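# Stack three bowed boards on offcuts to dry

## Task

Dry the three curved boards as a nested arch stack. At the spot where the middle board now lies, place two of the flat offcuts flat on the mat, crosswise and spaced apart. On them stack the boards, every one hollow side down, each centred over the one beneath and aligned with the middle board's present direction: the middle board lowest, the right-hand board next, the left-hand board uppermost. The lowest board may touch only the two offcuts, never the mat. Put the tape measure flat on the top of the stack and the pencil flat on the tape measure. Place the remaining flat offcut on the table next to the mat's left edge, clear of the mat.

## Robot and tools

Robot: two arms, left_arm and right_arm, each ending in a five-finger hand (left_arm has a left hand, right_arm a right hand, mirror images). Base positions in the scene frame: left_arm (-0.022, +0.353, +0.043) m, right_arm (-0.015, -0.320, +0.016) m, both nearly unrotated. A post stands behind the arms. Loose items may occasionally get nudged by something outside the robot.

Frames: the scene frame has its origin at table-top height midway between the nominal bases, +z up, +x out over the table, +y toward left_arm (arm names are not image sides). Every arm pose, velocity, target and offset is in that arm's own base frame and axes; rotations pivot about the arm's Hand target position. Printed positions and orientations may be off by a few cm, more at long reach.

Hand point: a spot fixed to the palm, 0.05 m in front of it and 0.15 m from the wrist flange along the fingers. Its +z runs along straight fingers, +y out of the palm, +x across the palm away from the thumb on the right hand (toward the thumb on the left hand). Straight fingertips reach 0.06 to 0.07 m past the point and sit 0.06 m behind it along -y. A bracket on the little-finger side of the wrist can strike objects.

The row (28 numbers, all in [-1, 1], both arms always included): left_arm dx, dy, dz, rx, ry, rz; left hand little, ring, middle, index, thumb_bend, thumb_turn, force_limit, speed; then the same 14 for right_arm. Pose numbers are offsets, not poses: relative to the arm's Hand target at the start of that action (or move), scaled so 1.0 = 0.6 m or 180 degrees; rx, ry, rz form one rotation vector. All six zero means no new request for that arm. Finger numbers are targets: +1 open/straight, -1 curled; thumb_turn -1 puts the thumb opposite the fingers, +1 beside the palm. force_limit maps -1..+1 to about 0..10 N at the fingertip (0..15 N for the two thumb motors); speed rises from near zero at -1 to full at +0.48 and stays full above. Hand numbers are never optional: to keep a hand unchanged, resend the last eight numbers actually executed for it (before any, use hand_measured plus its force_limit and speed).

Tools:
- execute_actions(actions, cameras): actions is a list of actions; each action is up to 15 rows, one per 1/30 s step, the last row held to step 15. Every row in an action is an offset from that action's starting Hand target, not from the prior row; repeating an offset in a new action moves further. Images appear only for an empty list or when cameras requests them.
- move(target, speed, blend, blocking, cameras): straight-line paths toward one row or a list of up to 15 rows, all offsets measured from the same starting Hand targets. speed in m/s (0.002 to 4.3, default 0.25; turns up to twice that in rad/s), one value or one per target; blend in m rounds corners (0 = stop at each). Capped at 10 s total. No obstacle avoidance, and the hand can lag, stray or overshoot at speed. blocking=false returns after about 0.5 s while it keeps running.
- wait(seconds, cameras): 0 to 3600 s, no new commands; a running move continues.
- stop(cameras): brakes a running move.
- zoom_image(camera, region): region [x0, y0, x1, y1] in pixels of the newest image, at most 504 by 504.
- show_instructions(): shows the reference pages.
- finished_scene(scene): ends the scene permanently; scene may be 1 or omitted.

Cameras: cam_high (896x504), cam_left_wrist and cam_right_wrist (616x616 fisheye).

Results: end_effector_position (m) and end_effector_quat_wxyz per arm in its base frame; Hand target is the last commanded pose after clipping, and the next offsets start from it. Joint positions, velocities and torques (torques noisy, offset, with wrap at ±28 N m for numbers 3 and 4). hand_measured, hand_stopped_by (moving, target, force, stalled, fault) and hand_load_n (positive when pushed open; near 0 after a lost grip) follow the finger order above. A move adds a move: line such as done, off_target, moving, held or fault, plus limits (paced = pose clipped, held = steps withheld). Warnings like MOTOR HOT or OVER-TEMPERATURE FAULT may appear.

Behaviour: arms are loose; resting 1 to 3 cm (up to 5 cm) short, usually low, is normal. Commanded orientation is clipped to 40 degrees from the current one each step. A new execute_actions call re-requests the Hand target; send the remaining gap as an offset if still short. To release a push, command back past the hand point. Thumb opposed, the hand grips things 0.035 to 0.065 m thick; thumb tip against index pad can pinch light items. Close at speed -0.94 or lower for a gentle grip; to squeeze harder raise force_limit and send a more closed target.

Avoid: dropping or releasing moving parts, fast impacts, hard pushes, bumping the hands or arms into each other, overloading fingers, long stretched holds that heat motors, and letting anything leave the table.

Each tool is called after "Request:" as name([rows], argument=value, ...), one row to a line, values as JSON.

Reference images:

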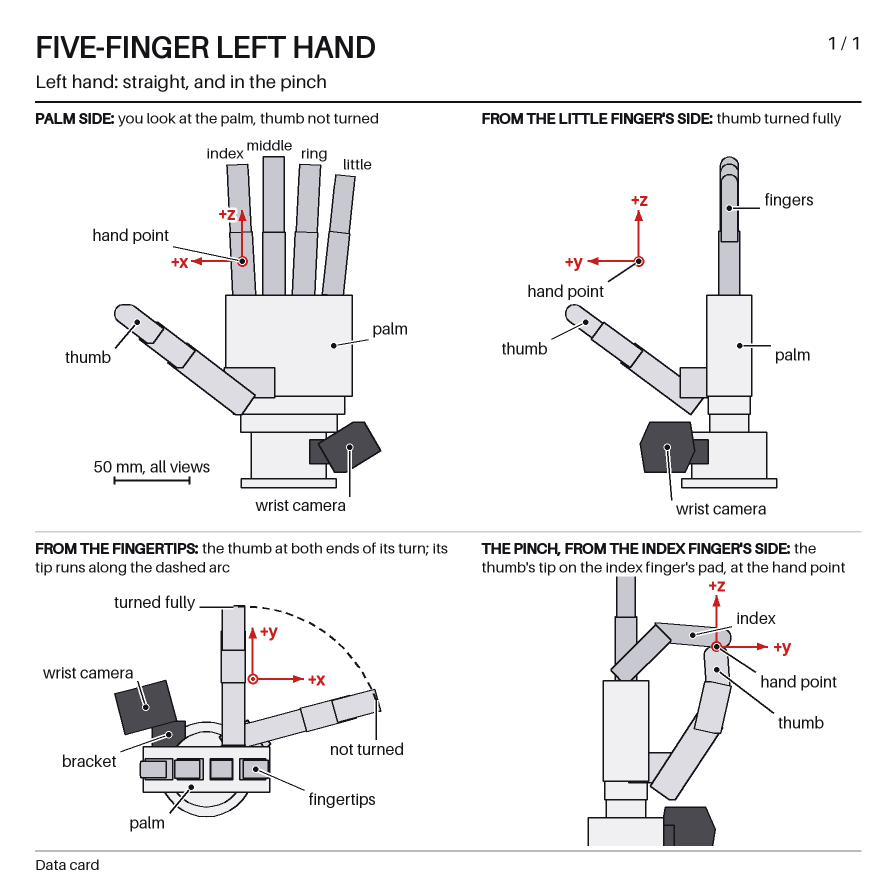

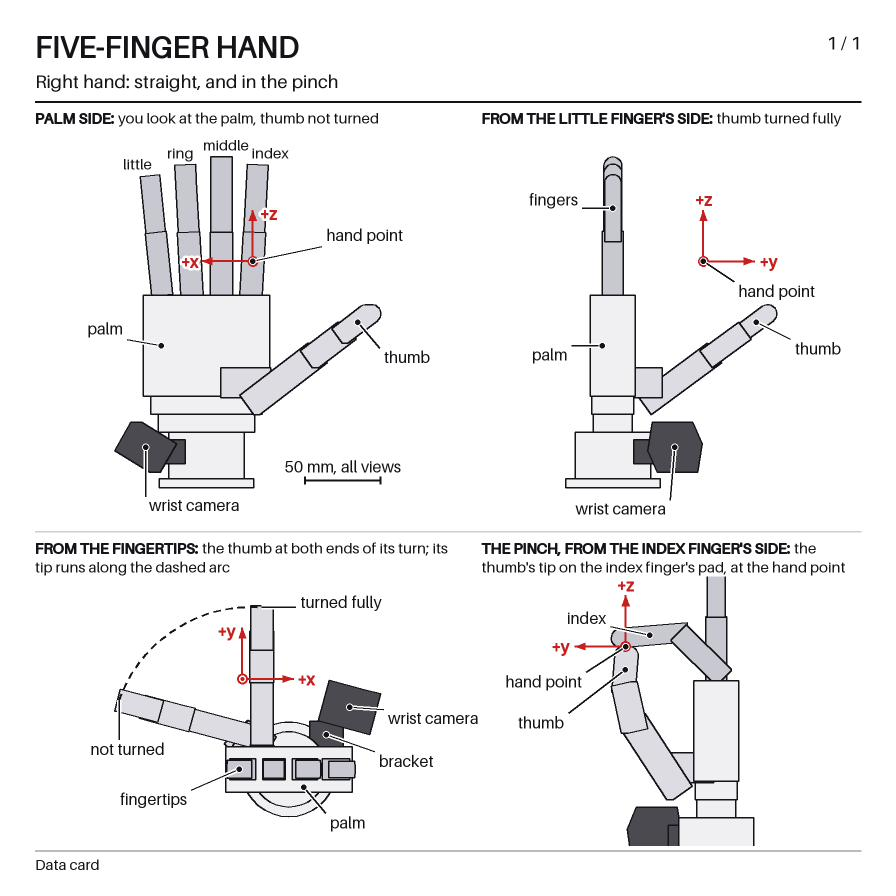

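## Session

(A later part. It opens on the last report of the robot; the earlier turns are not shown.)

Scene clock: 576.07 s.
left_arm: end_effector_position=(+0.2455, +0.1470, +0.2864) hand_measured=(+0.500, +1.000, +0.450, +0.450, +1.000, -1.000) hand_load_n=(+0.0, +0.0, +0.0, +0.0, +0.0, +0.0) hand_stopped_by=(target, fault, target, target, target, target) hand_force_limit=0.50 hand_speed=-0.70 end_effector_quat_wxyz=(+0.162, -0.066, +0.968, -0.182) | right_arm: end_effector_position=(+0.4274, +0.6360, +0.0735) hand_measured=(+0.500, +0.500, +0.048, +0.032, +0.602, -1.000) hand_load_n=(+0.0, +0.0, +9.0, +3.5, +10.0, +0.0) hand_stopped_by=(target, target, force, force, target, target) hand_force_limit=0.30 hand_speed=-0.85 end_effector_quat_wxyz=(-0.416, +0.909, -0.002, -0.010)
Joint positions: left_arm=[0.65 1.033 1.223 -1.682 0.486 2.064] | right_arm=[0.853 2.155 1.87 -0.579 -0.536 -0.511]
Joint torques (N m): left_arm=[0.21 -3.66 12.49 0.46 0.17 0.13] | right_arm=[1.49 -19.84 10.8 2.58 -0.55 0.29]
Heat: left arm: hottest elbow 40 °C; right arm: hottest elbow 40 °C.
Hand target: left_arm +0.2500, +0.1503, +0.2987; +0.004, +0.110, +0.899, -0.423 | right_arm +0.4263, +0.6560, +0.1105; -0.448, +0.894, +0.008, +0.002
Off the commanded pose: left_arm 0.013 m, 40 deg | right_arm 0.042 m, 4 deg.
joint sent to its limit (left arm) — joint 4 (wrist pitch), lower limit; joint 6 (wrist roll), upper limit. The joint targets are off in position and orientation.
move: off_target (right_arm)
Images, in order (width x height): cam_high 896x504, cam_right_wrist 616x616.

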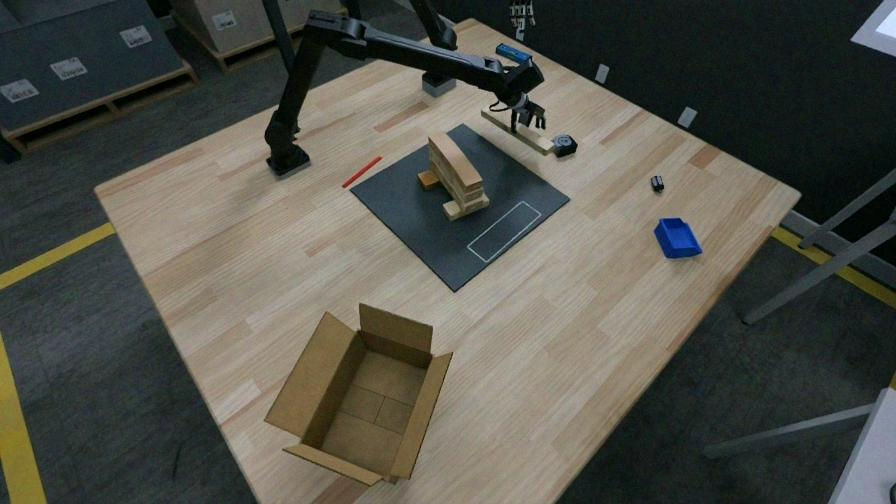

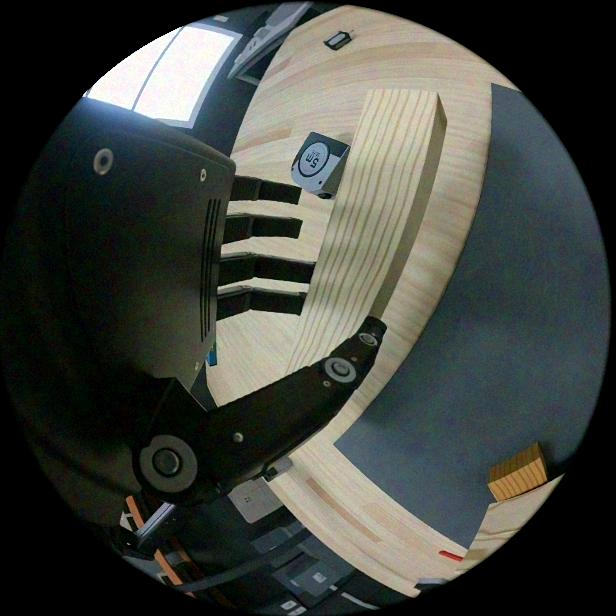

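Request:
move(target=[0,0,0,0,0,0,0.5,0.5,0.45,0.45,1,-1,0.5,-0.7,-0.019,0.0,-0.07,0.0,0.008,-0.016,0.5,0.5,-0.3,-0.3,0.6,-1,0.3,-0.85], speed=0.07, cameras=["cam_high"])

Request:
zoom_image(camera="cam_high", region=[440, 60, 600, 180])

Scene clock: 579.73 s.
left_arm: end_effector_position=(+0.2455, +0.1470, +0.2864) hand_measured=(+0.500, +1.000, +0.450, +0.450, +1.000, -1.000) hand_load_n=(+0.0, +0.0, +0.0, +0.0, +0.0, +0.0) hand_stopped_by=(target, fault, target, target, target, target) hand_force_limit=0.50 hand_speed=-0.70 end_effector_quat_wxyz=(+0.162, -0.066, +0.968, -0.182) | right_arm: end_effector_position=(+0.4169, +0.6346, +0.0389) hand_measured=(+0.500, +0.500, +0.048, +0.032, +0.602, -1.000) hand_load_n=(+0.0, +0.0, +8.5, +3.0, +10.0, +0.0) hand_stopped_by=(target, target, force, force, target, target) hand_force_limit=0.30 hand_speed=-0.85 end_effector_quat_wxyz=(-0.421, +0.907, -0.029, -0.009)
Joint positions: left_arm=[0.65 1.033 1.223 -1.682 0.486 2.064] | right_arm=[0.862 2.155 1.766 -0.447 -0.513 -0.444]
Joint torques (N m): left_arm=[-0.5 -3.72 12.45 0.49 0.17 0.1] | right_arm=[1.61 -19.02 10.37 2.63 -0.25 0.29]
Heat: left arm: hottest elbow 40 °C; right arm: hottest elbow 40 °C.
Hand target: left_arm +0.2500, +0.1503, +0.2987; +0.004, +0.110, +0.899, -0.423 | right_arm +0.4149, +0.6560, +0.0685; -0.448, +0.894, -0.020, +0.002
Off the commanded pose: left_arm 0.013 m, 40 deg | right_arm 0.037 m, 4 deg.
joint sent to its limit (left arm) — joint 4 (wrist pitch), lower limit; joint 6 (wrist roll), upper limit. The joint targets are off in position and orientation.
move: off_target (right_arm)

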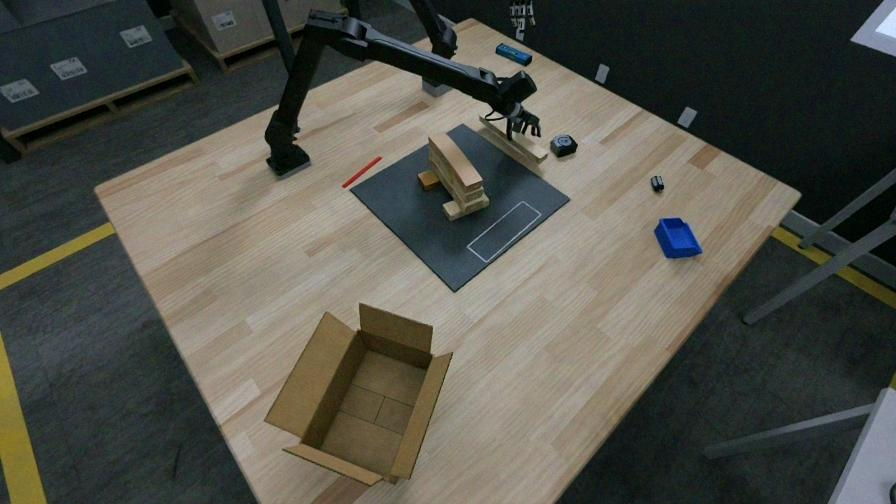

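Scaled by 3.150 from the camera's image (finer frame: 1280x720).

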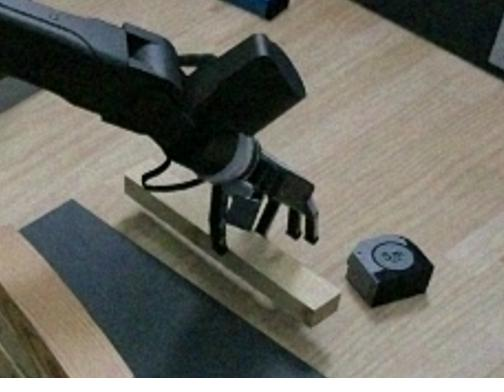

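Request:
move(target=[0,0,0,0,0,0,0.5,0.5,0.45,0.45,1,-1,0.5,-0.7,0.001,0.004,-0.042,-0.003,0.0,0,0.5,0.5,-0.3,-0.3,0.6,-1,0.3,-0.85], speed=0.04, cameras=["cam_high"])

Request:
zoom_image(camera="cam_high", region=[440, 60, 600, 180])

Scene clock: 582.40 s.
left_arm: end_effector_position=(+0.2455, +0.1470, +0.2864) hand_measured=(+0.500, +1.000, +0.450, +0.450, +1.000, -1.000) hand_load_n=(+0.0, +0.0, +0.0, +0.0, +0.0, +0.0) hand_stopped_by=(target, fault, target, target, target, target) hand_force_limit=0.50 hand_speed=-0.70 end_effector_quat_wxyz=(+0.162, -0.066, +0.968, -0.182) | right_arm: end_effector_position=(+0.4175, +0.6351, +0.0121) hand_measured=(+0.500, +0.500, +0.048, +0.032, +0.602, -1.000) hand_load_n=(+0.0, +0.0, +8.5, +3.0, +10.0, +0.5) hand_stopped_by=(target, target, force, force, target, target) hand_force_limit=0.30 hand_speed=-0.85 end_effector_quat_wxyz=(-0.415, +0.909, -0.031, -0.009)
Joint positions: left_arm=[0.65 1.033 1.223 -1.682 0.486 2.064] | right_arm=[0.863 2.19 1.757 -0.413 -0.506 -0.444]
Joint torques (N m): left_arm=[-0.09 -3.37 12.48 0.43 0.19 0.12] | right_arm=[1.79 -19.49 10.37 2.59 -0.25 0.26]
Heat: left arm: hottest elbow 40 °C; right arm: hottest elbow 39 °C.
Hand target: left_arm +0.2500, +0.1503, +0.2987; +0.004, +0.110, +0.899, -0.423 | right_arm +0.4155, +0.6584, +0.0433; -0.443, +0.896, -0.020, +0.003
Off the commanded pose: left_arm 0.013 m, 40 deg | right_arm 0.039 m, 4 deg.
joint sent to its limit (left arm) — joint 4 (wrist pitch), lower limit; joint 6 (wrist roll), upper limit. The joint targets are off in position and orientation.
move: off_target (right_arm)

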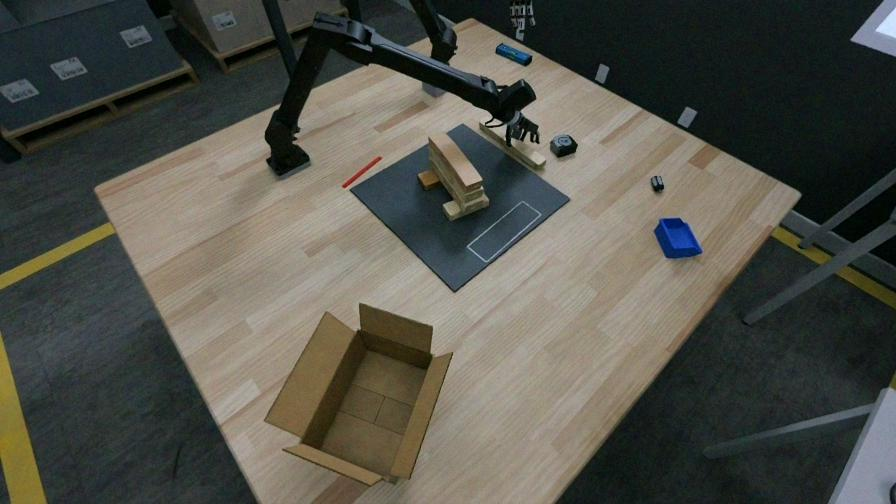

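Scaled by 3.150 from the camera's image (finer frame: 1280x720).

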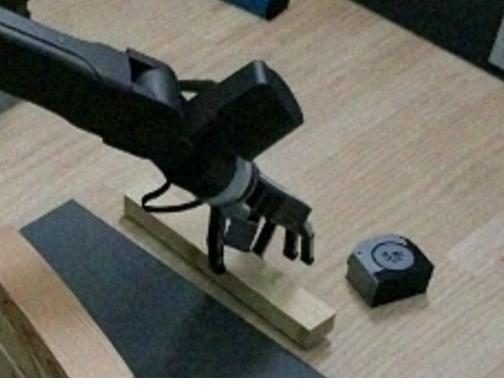

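Request:
move(target=[0,0,0,0,0,0,0.5,0.5,0.45,0.45,1,-1,0.5,-0.7,0.0,0.0,-0.01,0,0.0,0,0.5,0.5,-0.3,-0.3,0.6,-1,0.3,-0.85], speed=0.03, cameras=["cam_high"])

Request:
zoom_image(camera="cam_high", region=[470, 100, 560, 180])

Scene clock: 584.03 s.
left_arm: end_effector_position=(+0.2455, +0.1470, +0.2864) hand_measured=(+0.500, +1.000, +0.450, +0.450, +1.000, -1.000) hand_load_n=(+0.0, +0.0, +0.0, +0.0, +0.0, +0.0) hand_stopped_by=(target, fault, target, target, target, target) hand_force_limit=0.50 hand_speed=-0.70 end_effector_quat_wxyz=(+0.162, -0.066, +0.968, -0.182) | right_arm: end_effector_position=(+0.4190, +0.6369, +0.0122) hand_measured=(+0.500, +0.500, +0.048, +0.032, +0.602, -1.000) hand_load_n=(+0.0, +0.0, +9.0, +3.5, +10.5, +0.0) hand_stopped_by=(target, target, force, force, target, target) hand_force_limit=0.30 hand_speed=-0.85 end_effector_quat_wxyz=(-0.418, +0.908, -0.030, -0.007)
Joint positions: left_arm=[0.65 1.033 1.223 -1.682 0.486 2.064] | right_arm=[0.863 2.192 1.757 -0.402 -0.506 -0.444]
Joint torques (N m): left_arm=[-0.09 -3.96 12.41 0.57 0.19 0.1] | right_arm=[1.73 -19.08 9.96 2.62 -0.25 0.27]
Heat: left arm: hottest elbow 40 °C; right arm: hottest elbow 40 °C.
Hand target: left_arm +0.2500, +0.1503, +0.2987; +0.004, +0.110, +0.899, -0.423 | right_arm +0.4155, +0.6584, +0.0373; -0.443, +0.896, -0.020, +0.003
Off the commanded pose: left_arm 0.013 m, 40 deg | right_arm 0.033 m, 4 deg.
joint sent to its limit (left arm) — joint 4 (wrist pitch), lower limit; joint 6 (wrist roll), upper limit. The joint targets are off in position and orientation.
move: off_target (right_arm)

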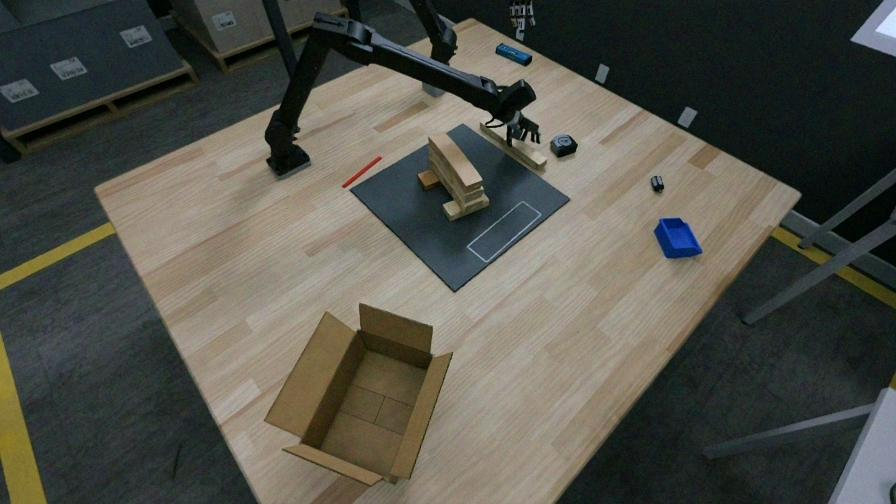

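Scaled by 5.600 from the camera's image (finer frame: 1280x720).

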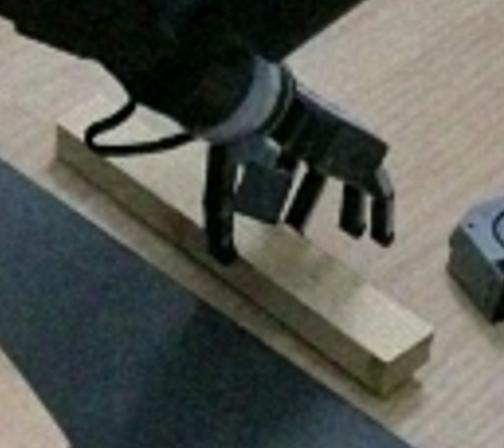

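Request:
move(target=[0,0,0,0,0,0,0.5,0.5,0.45,0.45,1,-1,0.5,-0.7,0.0,-0.003,-0.007,0,0.006,0,0.5,0.5,-0.3,-0.3,0.6,-1,0.3,-0.85], speed=0.03, cameras=["cam_high"])

Request:
zoom_image(camera="cam_high", region=[470, 100, 560, 180])

Scene clock: 585.60 s.
left_arm: end_effector_position=(+0.2455, +0.1470, +0.2864) hand_measured=(+0.500, +1.000, +0.450, +0.450, +1.000, -1.000) hand_load_n=(+0.0, +0.0, +0.0, +0.0, -0.5, +0.0) hand_stopped_by=(target, fault, target, target, target, target) hand_force_limit=0.50 hand_speed=-0.70 end_effector_quat_wxyz=(+0.162, -0.066, +0.968, -0.182) | right_arm: end_effector_position=(+0.4169, +0.6367, +0.0072) hand_measured=(+0.500, +0.500, +0.048, +0.032, +0.602, -1.000) hand_load_n=(+0.0, +0.0, +9.0, +3.0, +10.0, +0.0) hand_stopped_by=(target, target, force, force, target, target) hand_force_limit=0.30 hand_speed=-0.85 end_effector_quat_wxyz=(-0.417, +0.908, -0.033, -0.013)
Joint positions: left_arm=[0.65 1.033 1.223 -1.682 0.486 2.064] | right_arm=[0.863 2.2 1.757 -0.402 -0.512 -0.436]
Joint torques (N m): left_arm=[0.09 -3.49 12.38 0.36 0.19 0.11] | right_arm=[1.32 -19.08 10.06 2.52 -0.52 0.27]
Heat: left arm: hottest elbow 40 °C; right arm: hottest elbow 40 °C.
Hand target: left_arm +0.2500, +0.1503, +0.2987; +0.004, +0.110, +0.899, -0.423 | right_arm +0.4155, +0.6566, +0.0331; -0.443, +0.896, -0.025, -0.006
Off the commanded pose: left_arm 0.013 m, 40 deg | right_arm 0.033 m, 4 deg.
joint sent to its limit (left arm) — joint 4 (wrist pitch), lower limit; joint 6 (wrist roll), upper limit. The joint targets are off in position and orientation.
move: off_target (right_arm)

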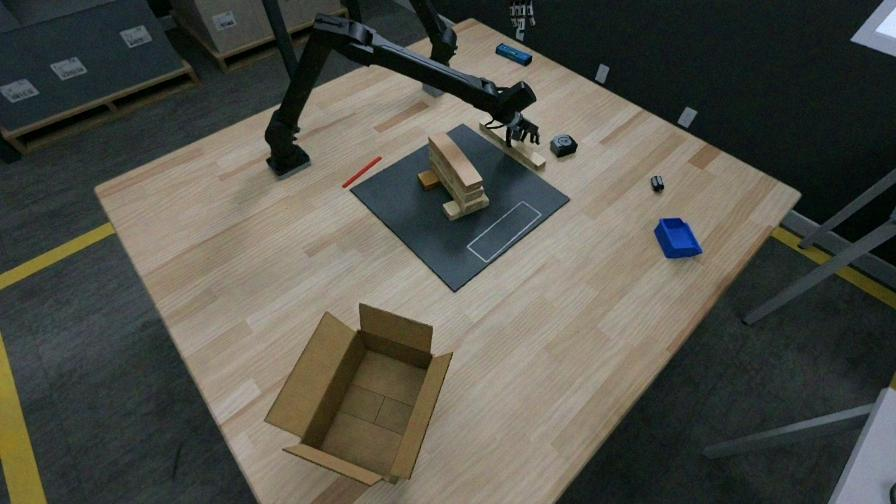

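Scaled by 5.600 from the camera's image (finer frame: 1280x720).

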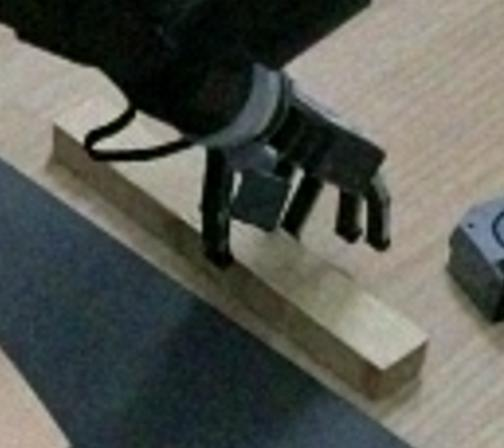

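Request:
move([
  [0,0,0,0,0,0,0.5,0.5,0.45,0.45,1,-1,0.5,-0.7,0.0,0,0,0,0,0,0.5,0.5,0.1,0.08,0.6,-1,0.3,-0.95],
  [0,0,0,0,0,0,0.5,0.5,0.45,0.45,1,-1,0.5,-0.7,0.0,0,0,0,0.0,0,0.5,0.5,0.5,0.5,0.6,-1,0.3,-0.7],
], speed=0.03, cameras=["cam_high"])

Request:
zoom_image(camera="cam_high", region=[470, 100, 560, 180])

Scene clock: 589.13 s.
left_arm: end_effector_position=(+0.2455, +0.1470, +0.2864) hand_measured=(+0.500, +1.000, +0.450, +0.450, +1.000, -1.000) hand_load_n=(+0.0, +0.0, +0.0, +0.0, +0.0, +0.0) hand_stopped_by=(target, fault, target, target, target, target) hand_force_limit=0.50 hand_speed=-0.70 end_effector_quat_wxyz=(+0.162, -0.066, +0.968, -0.182) | right_arm: end_effector_position=(+0.4167, +0.6377, +0.0090) hand_measured=(+0.500, +0.500, +0.500, +0.500, +0.600, -1.000) hand_load_n=(+0.0, -0.5, +0.0, +0.0, +1.0, +0.0) hand_stopped_by=(target, target, target, target, target, target) hand_force_limit=0.30 hand_speed=-0.70 end_effector_quat_wxyz=(-0.419, +0.907, -0.034, -0.014)
Joint positions: left_arm=[0.65 1.033 1.223 -1.682 0.486 2.064] | right_arm=[0.863 2.198 1.757 -0.399 -0.515 -0.431]
Joint torques (N m): left_arm=[0.15 -3.55 12.46 0.53 0.2 0.08] | right_arm=[1.44 -19.08 10.07 2.44 -0.42 0.22]
Heat: left arm: hottest elbow 40 °C; right arm: hottest elbow 40 °C.
Hand target: left_arm +0.2500, +0.1503, +0.2987; +0.004, +0.110, +0.899, -0.423 | right_arm +0.4155, +0.6566, +0.0331; -0.443, +0.896, -0.025, -0.006
Off the commanded pose: left_arm 0.013 m, 40 deg | right_arm 0.031 m, 3 deg.
joint sent to its limit (left arm) — joint 4 (wrist pitch), lower limit; joint 6 (wrist roll), upper limit. The joint targets are off in position and orientation.
move: done; target 2's new numbers were sent with right_arm's hand 0.031 m and 3 deg from that target

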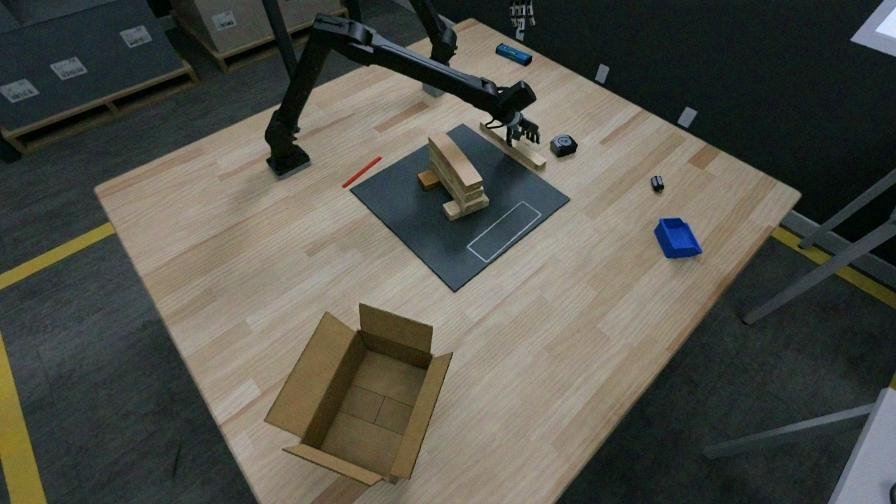

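Scaled by 5.600 from the camera's image (finer frame: 1280x720).

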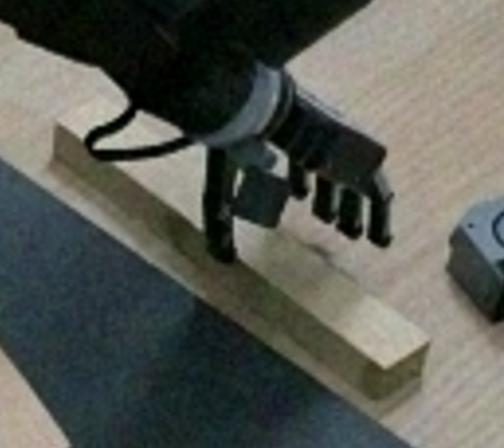

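Request:
move([
  [0,0,0,0,0,0,0.5,0.5,0.45,0.45,1,-1,0.5,-0.7,0.005,-0.008,0.02,0,0,0,0.5,0.5,0.5,0.5,0.6,-1,0.3,-0.7],
  [0,0,0,0,0,0,0.5,0.5,0.45,0.45,1,-1,0.5,-0.7,0.01,-0.008,0.15,-0.005,0,0,0.5,0.5,0.5,0.5,0.6,-1,0.3,-0.7],
  [0,0,0,0,0,0,0.5,0.5,0.45,0.45,1,-1,0.5,-0.7,0.01,-0.03,0.4,-0.005,0,0,0.5,0.5,0.5,0.5,0.6,-1,0.3,-0.7],
], speed=[0.03,0.06,0.15], cameras=["cam_high"])

Request:
zoom_image(camera="cam_high", region=[460, 80, 600, 200])

Scene clock: 594.97 s.
left_arm: end_effector_position=(+0.2455, +0.1470, +0.2864) hand_measured=(+0.500, +1.000, +0.450, +0.450, +1.000, -1.000) hand_load_n=(+0.0, +0.0, +0.0, +0.0, +0.0, +0.0) hand_stopped_by=(target, fault, target, target, target, target) hand_force_limit=0.50 hand_speed=-0.70 end_effector_quat_wxyz=(+0.162, -0.066, +0.968, -0.182) | right_arm: end_effector_position=(+0.4123, +0.6351, +0.2344) hand_measured=(+0.500, +0.500, +0.500, +0.500, +0.600, -1.000) hand_load_n=(+0.0, +0.0, +0.0, +0.0, +0.0, +0.0) hand_stopped_by=(target, target, target, target, target, target) hand_force_limit=0.30 hand_speed=-0.70 end_effector_quat_wxyz=(-0.411, +0.910, -0.039, -0.026)
Joint positions: left_arm=[0.65 1.033 1.223 -1.682 0.486 2.064] | right_arm=[0.863 2.08 2.168 -0.954 -0.522 -0.425]
Joint torques (N m): left_arm=[-0.03 -3.31 12.56 0.49 0.21 0.08] | right_arm=[-0.26 -18.49 14.13 1.01 -0.39 -0.01]
Heat: left arm: hottest elbow 40 °C; right arm: hottest elbow 40 °C.
Hand target: left_arm +0.2500, +0.1503, +0.2987; +0.004, +0.110, +0.899, -0.423 | right_arm +0.4215, +0.6386, +0.2731; -0.436, +0.899, -0.025, -0.006
Off the commanded pose: left_arm 0.013 m, 40 deg | right_arm 0.040 m, 4 deg.
joint sent to its limit (left arm) — joint 4 (wrist pitch), lower limit; joint 6 (wrist roll), upper limit. The joint targets are off in position and orientation.
move: off_target (right_arm)

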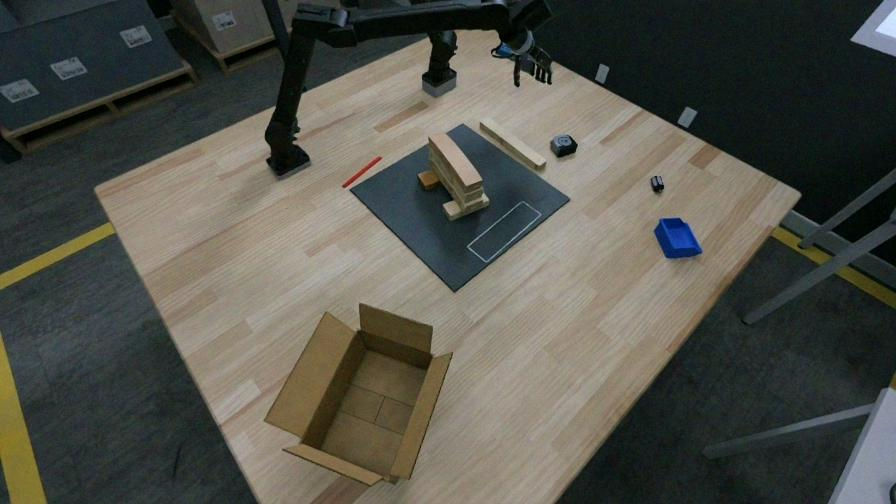

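Scaled by 3.600 from the camera's image (finer frame: 1280x720).

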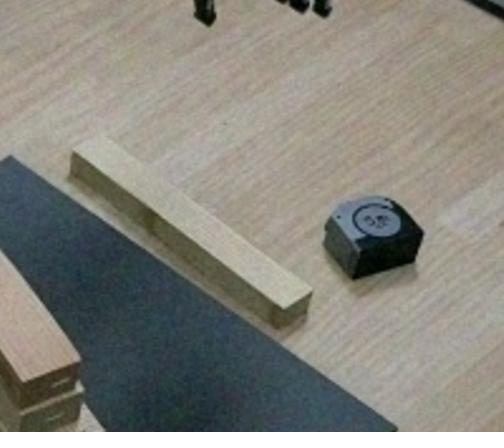

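Request:
zoom_image(camera="cam_high", region=[540, 125, 590, 165])

Scaled by 10.080 from the camera's image (finer frame: 1280x720).

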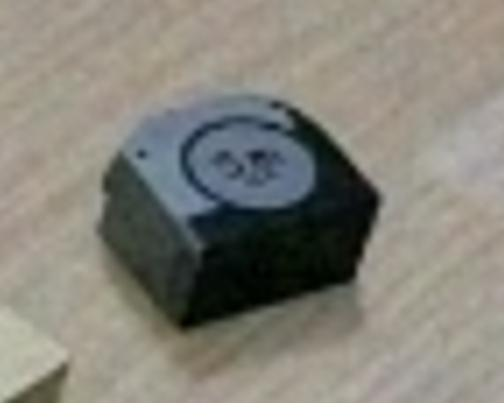

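Request:
move([
  [0,0,0,0,0,0,0.5,0.5,0.45,0.45,1,-1,0.5,-0.7,-0.03,-0.5,0.0,0,0,0,0.5,0.5,0.5,0.5,0.6,-1,0.3,-0.7],
  [0.3,-0.07,-0.1,0,0,0,0.5,0.5,0.45,0.45,1,-1,0.5,-0.7,-0.069,-0.981,-0.02,0,0,0,0.5,0.5,0.5,0.5,0.6,-1,0.3,-0.7],
], speed=0.2, blend=0.05, cameras=["cam_high"])

Scene clock: 607.77 s.
left_arm: end_effector_position=(+0.4154, +0.1047, +0.2194) hand_measured=(+0.500, +1.000, +0.450, +0.450, +1.000, -1.000) hand_load_n=(+0.0, +0.0, +0.0, +0.0, +0.0, +0.0) hand_stopped_by=(target, fault, target, target, target, target) hand_force_limit=0.50 hand_speed=-0.70 end_effector_quat_wxyz=(+0.074, +0.006, +0.938, -0.340) | right_arm: end_effector_position=(+0.3685, +0.0543, +0.2459) hand_measured=(+0.500, +0.500, +0.500, +0.500, +0.600, -1.000) hand_load_n=(+0.0, +0.0, +0.0, -0.5, +0.0, +0.0) hand_stopped_by=(target, target, target, target, target, target) hand_force_limit=0.30 hand_speed=-0.70 end_effector_quat_wxyz=(-0.436, +0.899, -0.037, -0.023)
Joint positions: left_arm=[0.416 1.563 1.491 -1.676 0.692 2.064] | right_arm=[-0.152 1.454 1.372 -1.692 -0.888 -1.738]
Joint torques (N m): left_arm=[-0.26 -10.34 14.48 0.09 0.65 0.05] | right_arm=[-0.26 -8.29 12.29 -0.38 -0.45 -0.01]
Heat: left arm: hottest elbow 40 °C; right arm: hottest elbow 42 °C.
Hand target: left_arm +0.4300, +0.1083, +0.2387; +0.004, +0.110, +0.899, -0.423 | right_arm +0.3801, +0.0500, +0.2611; -0.436, +0.899, -0.025, -0.006
Off the commanded pose: left_arm 0.024 m, 18 deg | right_arm 0.020 m, 2 deg.
joint sent to its limit (left arm) — joint 4 (wrist pitch), lower limit; joint 6 (wrist roll), upper limit. The joint targets are off in position and orientation.
joint sent to its limit (right arm) — joint 4 (wrist pitch), lower limit. The joint targets are off in position, not in orientation.
move: off_target (left_arm, right_arm)

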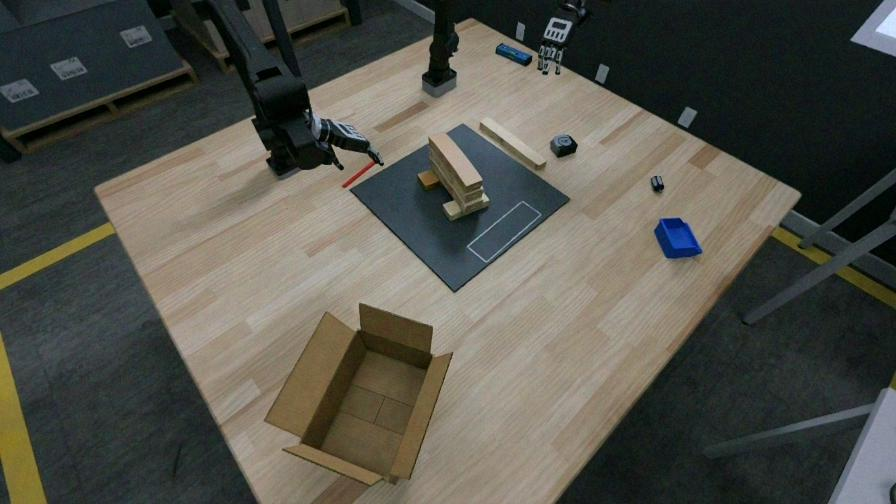

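Request:
move(target=[0.242,-0.072,-0.148,-0.003,0.026,-0.057,0.5,0.5,0.55,0.55,1,-1,0.5,-0.7,0,0,0.0,0,0,0,0.5,0.5,0.5,0.5,0.6,-1,0.3,-0.7], speed=0.15, cameras=["cam_high","cam_left_wrist"])

Request:
zoom_image(camera="cam_high", region=[480, 40, 640, 180])

Scene clock: 611.53 s.
left_arm: end_effector_position=(+0.5591, +0.0650, +0.1355) hand_measured=(+0.500, +1.000, +0.550, +0.550, +1.000, -1.000) hand_load_n=(+0.0, +0.0, +0.5, +0.0, +0.0, +0.0) hand_stopped_by=(target, fault, target, target, target, target) hand_force_limit=0.50 hand_speed=-0.70 end_effector_quat_wxyz=(+0.018, +0.073, +0.930, -0.359) | right_arm: end_effector_position=(+0.3685, +0.0543, +0.2459) hand_measured=(+0.500, +0.500, +0.500, +0.500, +0.600, -1.000) hand_load_n=(+0.0, +0.0, +0.0, +0.0, +0.0, +0.0) hand_stopped_by=(target, target, target, target, target, target) hand_force_limit=0.30 hand_speed=-0.70 end_effector_quat_wxyz=(-0.436, +0.899, -0.037, -0.023)
Joint positions: left_arm=[0.248 2.002 1.866 -1.676 0.701 2.064] | right_arm=[-0.152 1.454 1.372 -1.692 -0.888 -1.738]
Joint torques (N m): left_arm=[-0.67 -15.33 14.19 -0.1 0.64 0.1] | right_arm=[-0.26 -8.29 12.25 -0.39 -0.45 -0.02]
Heat: left arm: hottest elbow 41 °C; right arm: hottest elbow 42 °C.
Hand target: left_arm +0.5752, +0.0651, +0.1499; -0.071, +0.172, +0.883, -0.430 | right_arm +0.3801, +0.0500, +0.2611; -0.436, +0.899, -0.025, -0.006
Off the commanded pose: left_arm 0.022 m, 18 deg | right_arm 0.020 m, 2 deg.
joint sent to its limit (left arm) — joint 4 (wrist pitch), lower limit; joint 6 (wrist roll), upper limit. The joint targets are off in position and orientation.
joint sent to its limit (right arm) — joint 4 (wrist pitch), lower limit. The joint targets are off in position, not in orientation.
move: off_target (left_arm)

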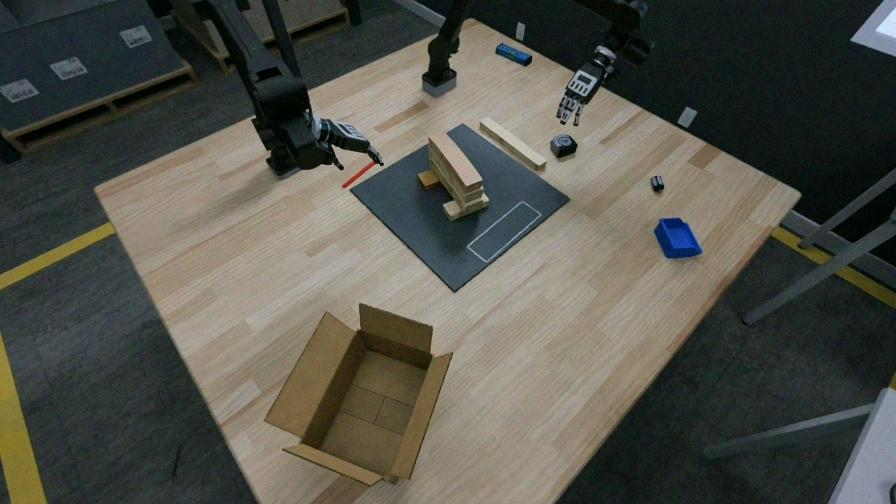

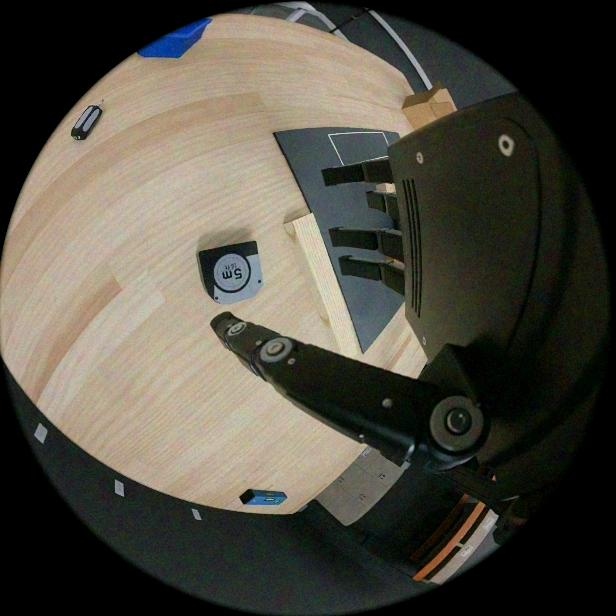

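Scaled by 3.150 from the camera's image (finer frame: 1280x720).

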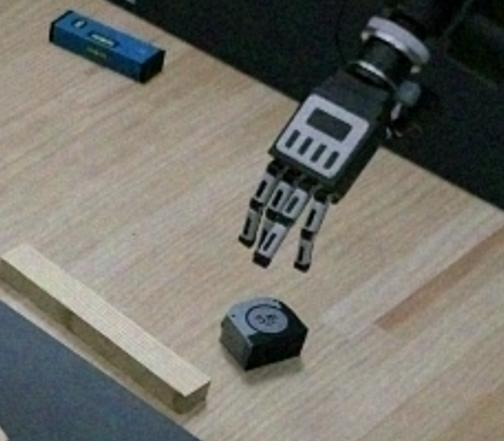

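Request:
move(target=[-0.005,0,-0.117,0,0,0,0.5,0.5,0.55,0.55,1,-1,0.5,-0.7,0,0,0.0,0,0,0,0.5,0.5,0.5,0.5,0.6,-1,0.3,-0.7], speed=0.1, cameras=["cam_high","cam_left_wrist"])

Scene clock: 614.83 s.
left_arm: end_effector_position=(+0.5553, +0.0680, +0.0694) hand_measured=(+0.500, +1.000, +0.550, +0.550, +1.000, -1.000) hand_load_n=(+0.0, -0.5, +0.0, +0.0, +0.0, -0.5) hand_stopped_by=(target, fault, target, target, target, target) hand_force_limit=0.50 hand_speed=-0.70 end_effector_quat_wxyz=(-0.039, +0.054, +0.928, -0.367) | right_arm: end_effector_position=(+0.3685, +0.0543, +0.2459) hand_measured=(+0.500, +0.500, +0.500, +0.500, +0.600, -1.000) hand_load_n=(+0.0, -0.5, +0.0, +0.0, +0.0, +0.0) hand_stopped_by=(target, target, target, target, target, target) hand_force_limit=0.30 hand_speed=-0.70 end_effector_quat_wxyz=(-0.436, +0.899, -0.037, -0.023)
Joint positions: left_arm=[0.248 2.125 1.869 -1.676 0.681 2.064] | right_arm=[-0.152 1.454 1.372 -1.692 -0.888 -1.738]
Joint torques (N m): left_arm=[-1.32 -15.79 13.42 -0.24 0.29 0.04] | right_arm=[-0.21 -8.23 12.29 -0.39 -0.45 -0.02]
Heat: left arm: hottest elbow 41 °C; right arm: hottest elbow 42 °C.
Hand target: left_arm +0.5722, +0.0651, +0.0797; -0.071, +0.172, +0.883, -0.430 | right_arm +0.3801, +0.0500, +0.2611; -0.436, +0.899, -0.025, -0.006
Off the commanded pose: left_arm 0.020 m, 17 deg | right_arm 0.020 m, 2 deg.
joint sent to its limit (left arm) — joint 4 (wrist pitch), lower limit; joint 6 (wrist roll), upper limit. The joint targets are off in position and orientation.
joint sent to its limit (right arm) — joint 4 (wrist pitch), lower limit. The joint targets are off in position, not in orientation.
move: off_target (left_arm)

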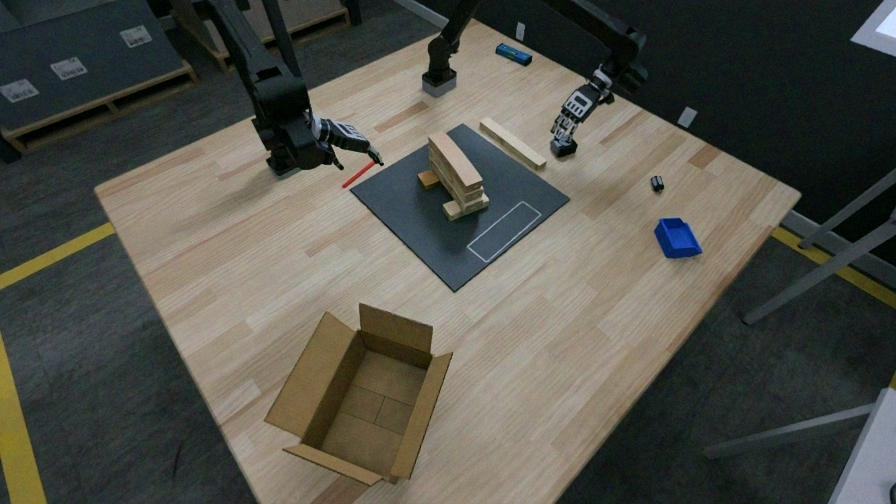

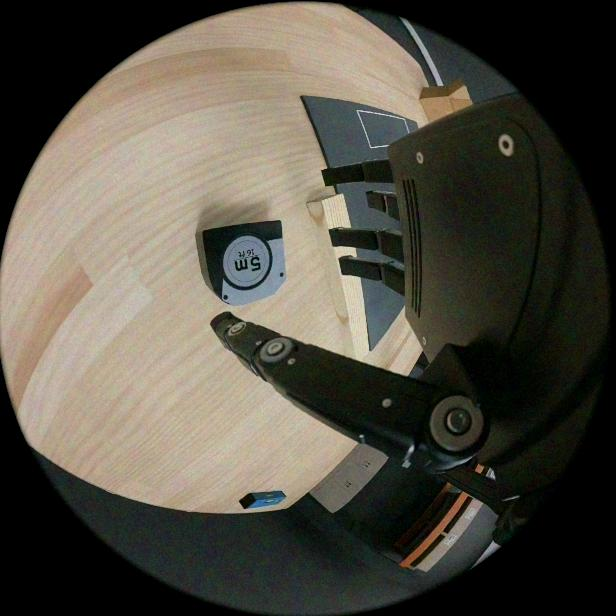

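Request:
move([
  [-0.01,0,0.11,0,0,0,0.5,0.5,0.55,0.55,1,-1,0.5,-0.7,0,0,0.0,0,0,0,0.5,0.5,0.5,0.5,0.6,-1,0.3,-0.7],
  [0.0,-0.03,0.12,0,0,0.504,0.5,0.5,0.55,0.55,1,-1,0.5,-0.7,0,0,0.0,0,0,0,0.5,0.5,0.5,0.5,0.6,-1,0.3,-0.7],
], speed=[0.1,0.3], blend=0.02, cameras=["cam_high","cam_left_wrist"])

Scene clock: 624.37 s.
left_arm: end_effector_position=(+0.5693, +0.0526, +0.1419) hand_measured=(+0.500, +1.000, +0.550, +0.550, +1.000, -1.000) hand_load_n=(+0.0, +0.0, +0.0, +0.0, +0.0, +0.0) hand_stopped_by=(target, fault, target, target, target, target) hand_force_limit=0.50 hand_speed=-0.70 end_effector_quat_wxyz=(+0.244, -0.515, +0.746, -0.345) | right_arm: end_effector_position=(+0.3685, +0.0543, +0.2459) hand_measured=(+0.500, +0.500, +0.500, +0.500, +0.600, -1.000) hand_load_n=(+0.0, +0.0, -0.5, +0.0, +0.0, +0.0) hand_stopped_by=(target, target, target, target, target, target) hand_force_limit=0.30 hand_speed=-0.70 end_effector_quat_wxyz=(-0.436, +0.899, -0.037, -0.023)
Joint positions: left_arm=[0.245 1.559 1.172 -0.405 0.443 0.422] | right_arm=[-0.152 1.454 1.372 -1.692 -0.888 -1.738]
Joint torques (N m): left_arm=[-0.73 -12.81 9.54 2.8 0.05 -0.15] | right_arm=[-0.32 -8.29 12.3 -0.35 -0.45 -0.02]
Heat: left arm: hottest elbow 41 °C; right arm: hottest elbow 42 °C.
Hand target: left_arm +0.5722, +0.0471, +0.1517; +0.257, -0.508, +0.743, -0.353 | right_arm +0.3801, +0.0500, +0.2611; -0.436, +0.899, -0.025, -0.006
Off the commanded pose: left_arm 0.012 m, 2 deg | right_arm 0.020 m, 2 deg.
joint sent to its limit (right arm) — joint 4 (wrist pitch), lower limit. The joint targets are off in position, not in orientation.
move: off_target (left_arm)

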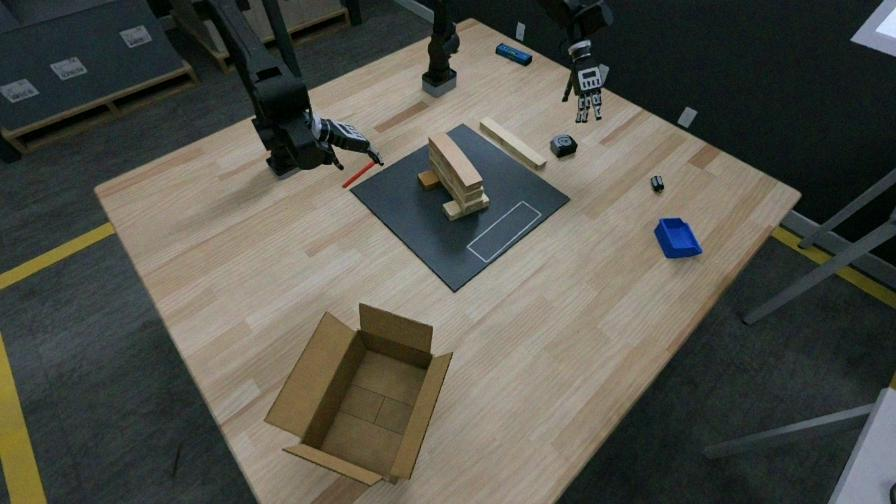

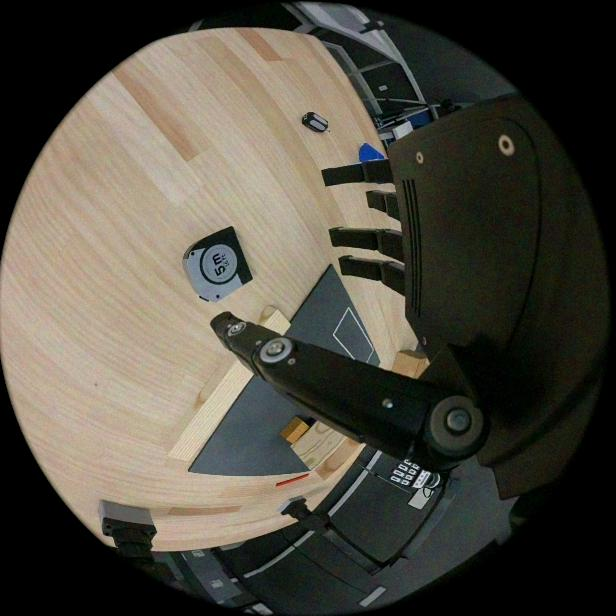

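Request:
move(target=[-0.009,-0.009,-0.153,-0.002,0.002,0,0.5,0.5,0.55,0.55,1,-1,0.5,-0.7,0,0,0.0,0,0,0,0.5,0.5,0.5,0.5,0.6,-1,0.3,-0.7], speed=0.1, cameras=["cam_high","cam_left_wrist"])

Request:
zoom_image(camera="cam_high", region=[520, 90, 620, 180])

Scene clock: 626.90 s.
left_arm: end_effector_position=(+0.5626, +0.0497, +0.0627) hand_measured=(+0.500, +1.000, +0.550, +0.550, +1.000, -1.000) hand_load_n=(+0.0, +0.0, +0.0, +0.0, +0.0, +0.0) hand_stopped_by=(target, fault, target, target, target, target) hand_force_limit=0.50 hand_speed=-0.70 end_effector_quat_wxyz=(+0.251, -0.515, +0.742, -0.348) | right_arm: end_effector_position=(+0.3685, +0.0543, +0.2459) hand_measured=(+0.500, +0.500, +0.500, +0.500, +0.600, -1.000) hand_load_n=(+0.0, +0.0, +0.0, +0.0, +0.0, +0.0) hand_stopped_by=(target, target, target, target, target, target) hand_force_limit=0.30 hand_speed=-0.70 end_effector_quat_wxyz=(-0.436, +0.899, -0.037, -0.023)
Joint positions: left_arm=[0.243 1.639 1.026 -0.162 0.442 0.413] | right_arm=[-0.152 1.454 1.372 -1.692 -0.888 -1.738]
Joint torques (N m): left_arm=[-0.67 -10.93 8.64 2.96 0.1 -0.2] | right_arm=[-0.32 -8.29 12.3 -0.38 -0.45 -0.02]
Heat: left arm: hottest elbow 41 °C; right arm: hottest elbow 42 °C.
Hand target: left_arm +0.5668, +0.0417, +0.0599; +0.253, -0.509, +0.743, -0.353 | right_arm +0.3801, +0.0500, +0.2611; -0.436, +0.899, -0.025, -0.006
Off the commanded pose: left_arm 0.009 m, 1 deg | right_arm 0.020 m, 2 deg.
joint sent to its limit (right arm) — joint 4 (wrist pitch), lower limit. The joint targets are off in position, not in orientation.
move: done

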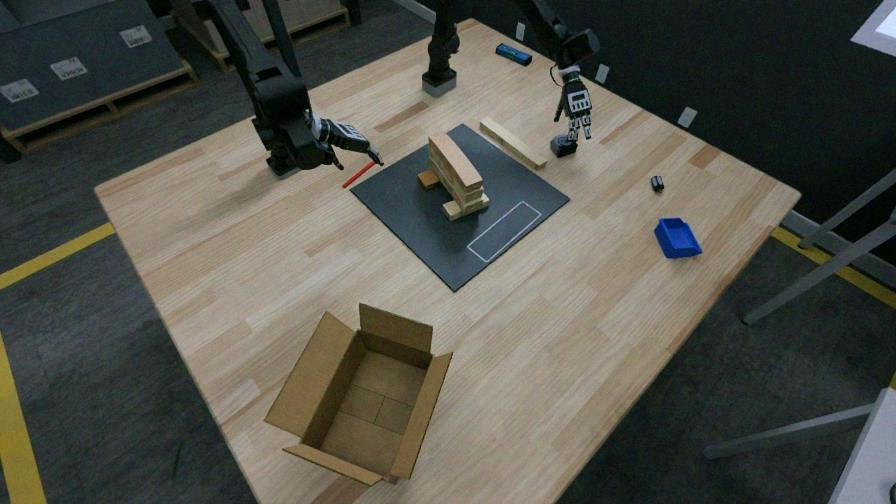

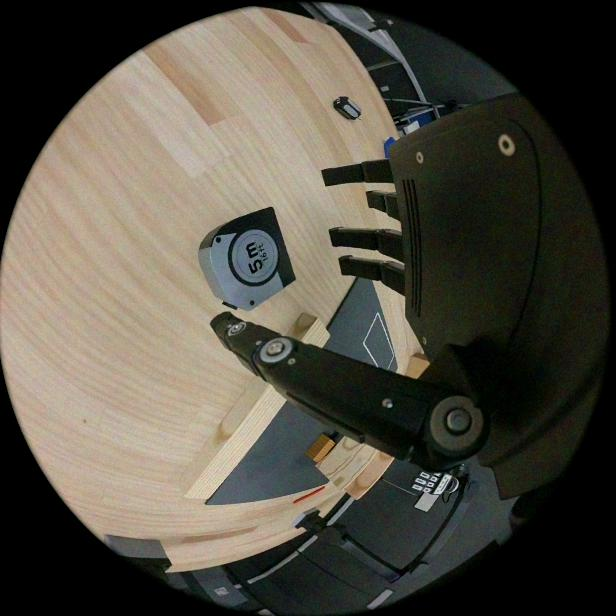

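Scaled by 5.040 from the camera's image (finer frame: 1280x720).

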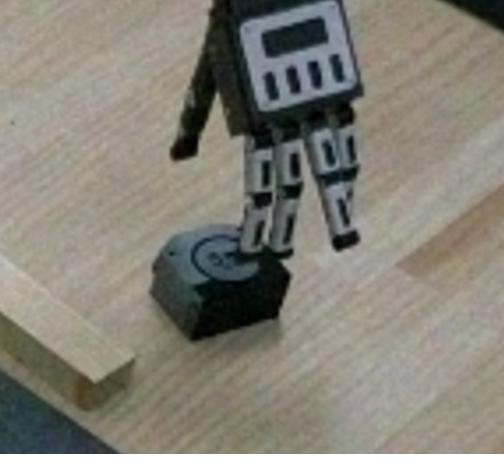

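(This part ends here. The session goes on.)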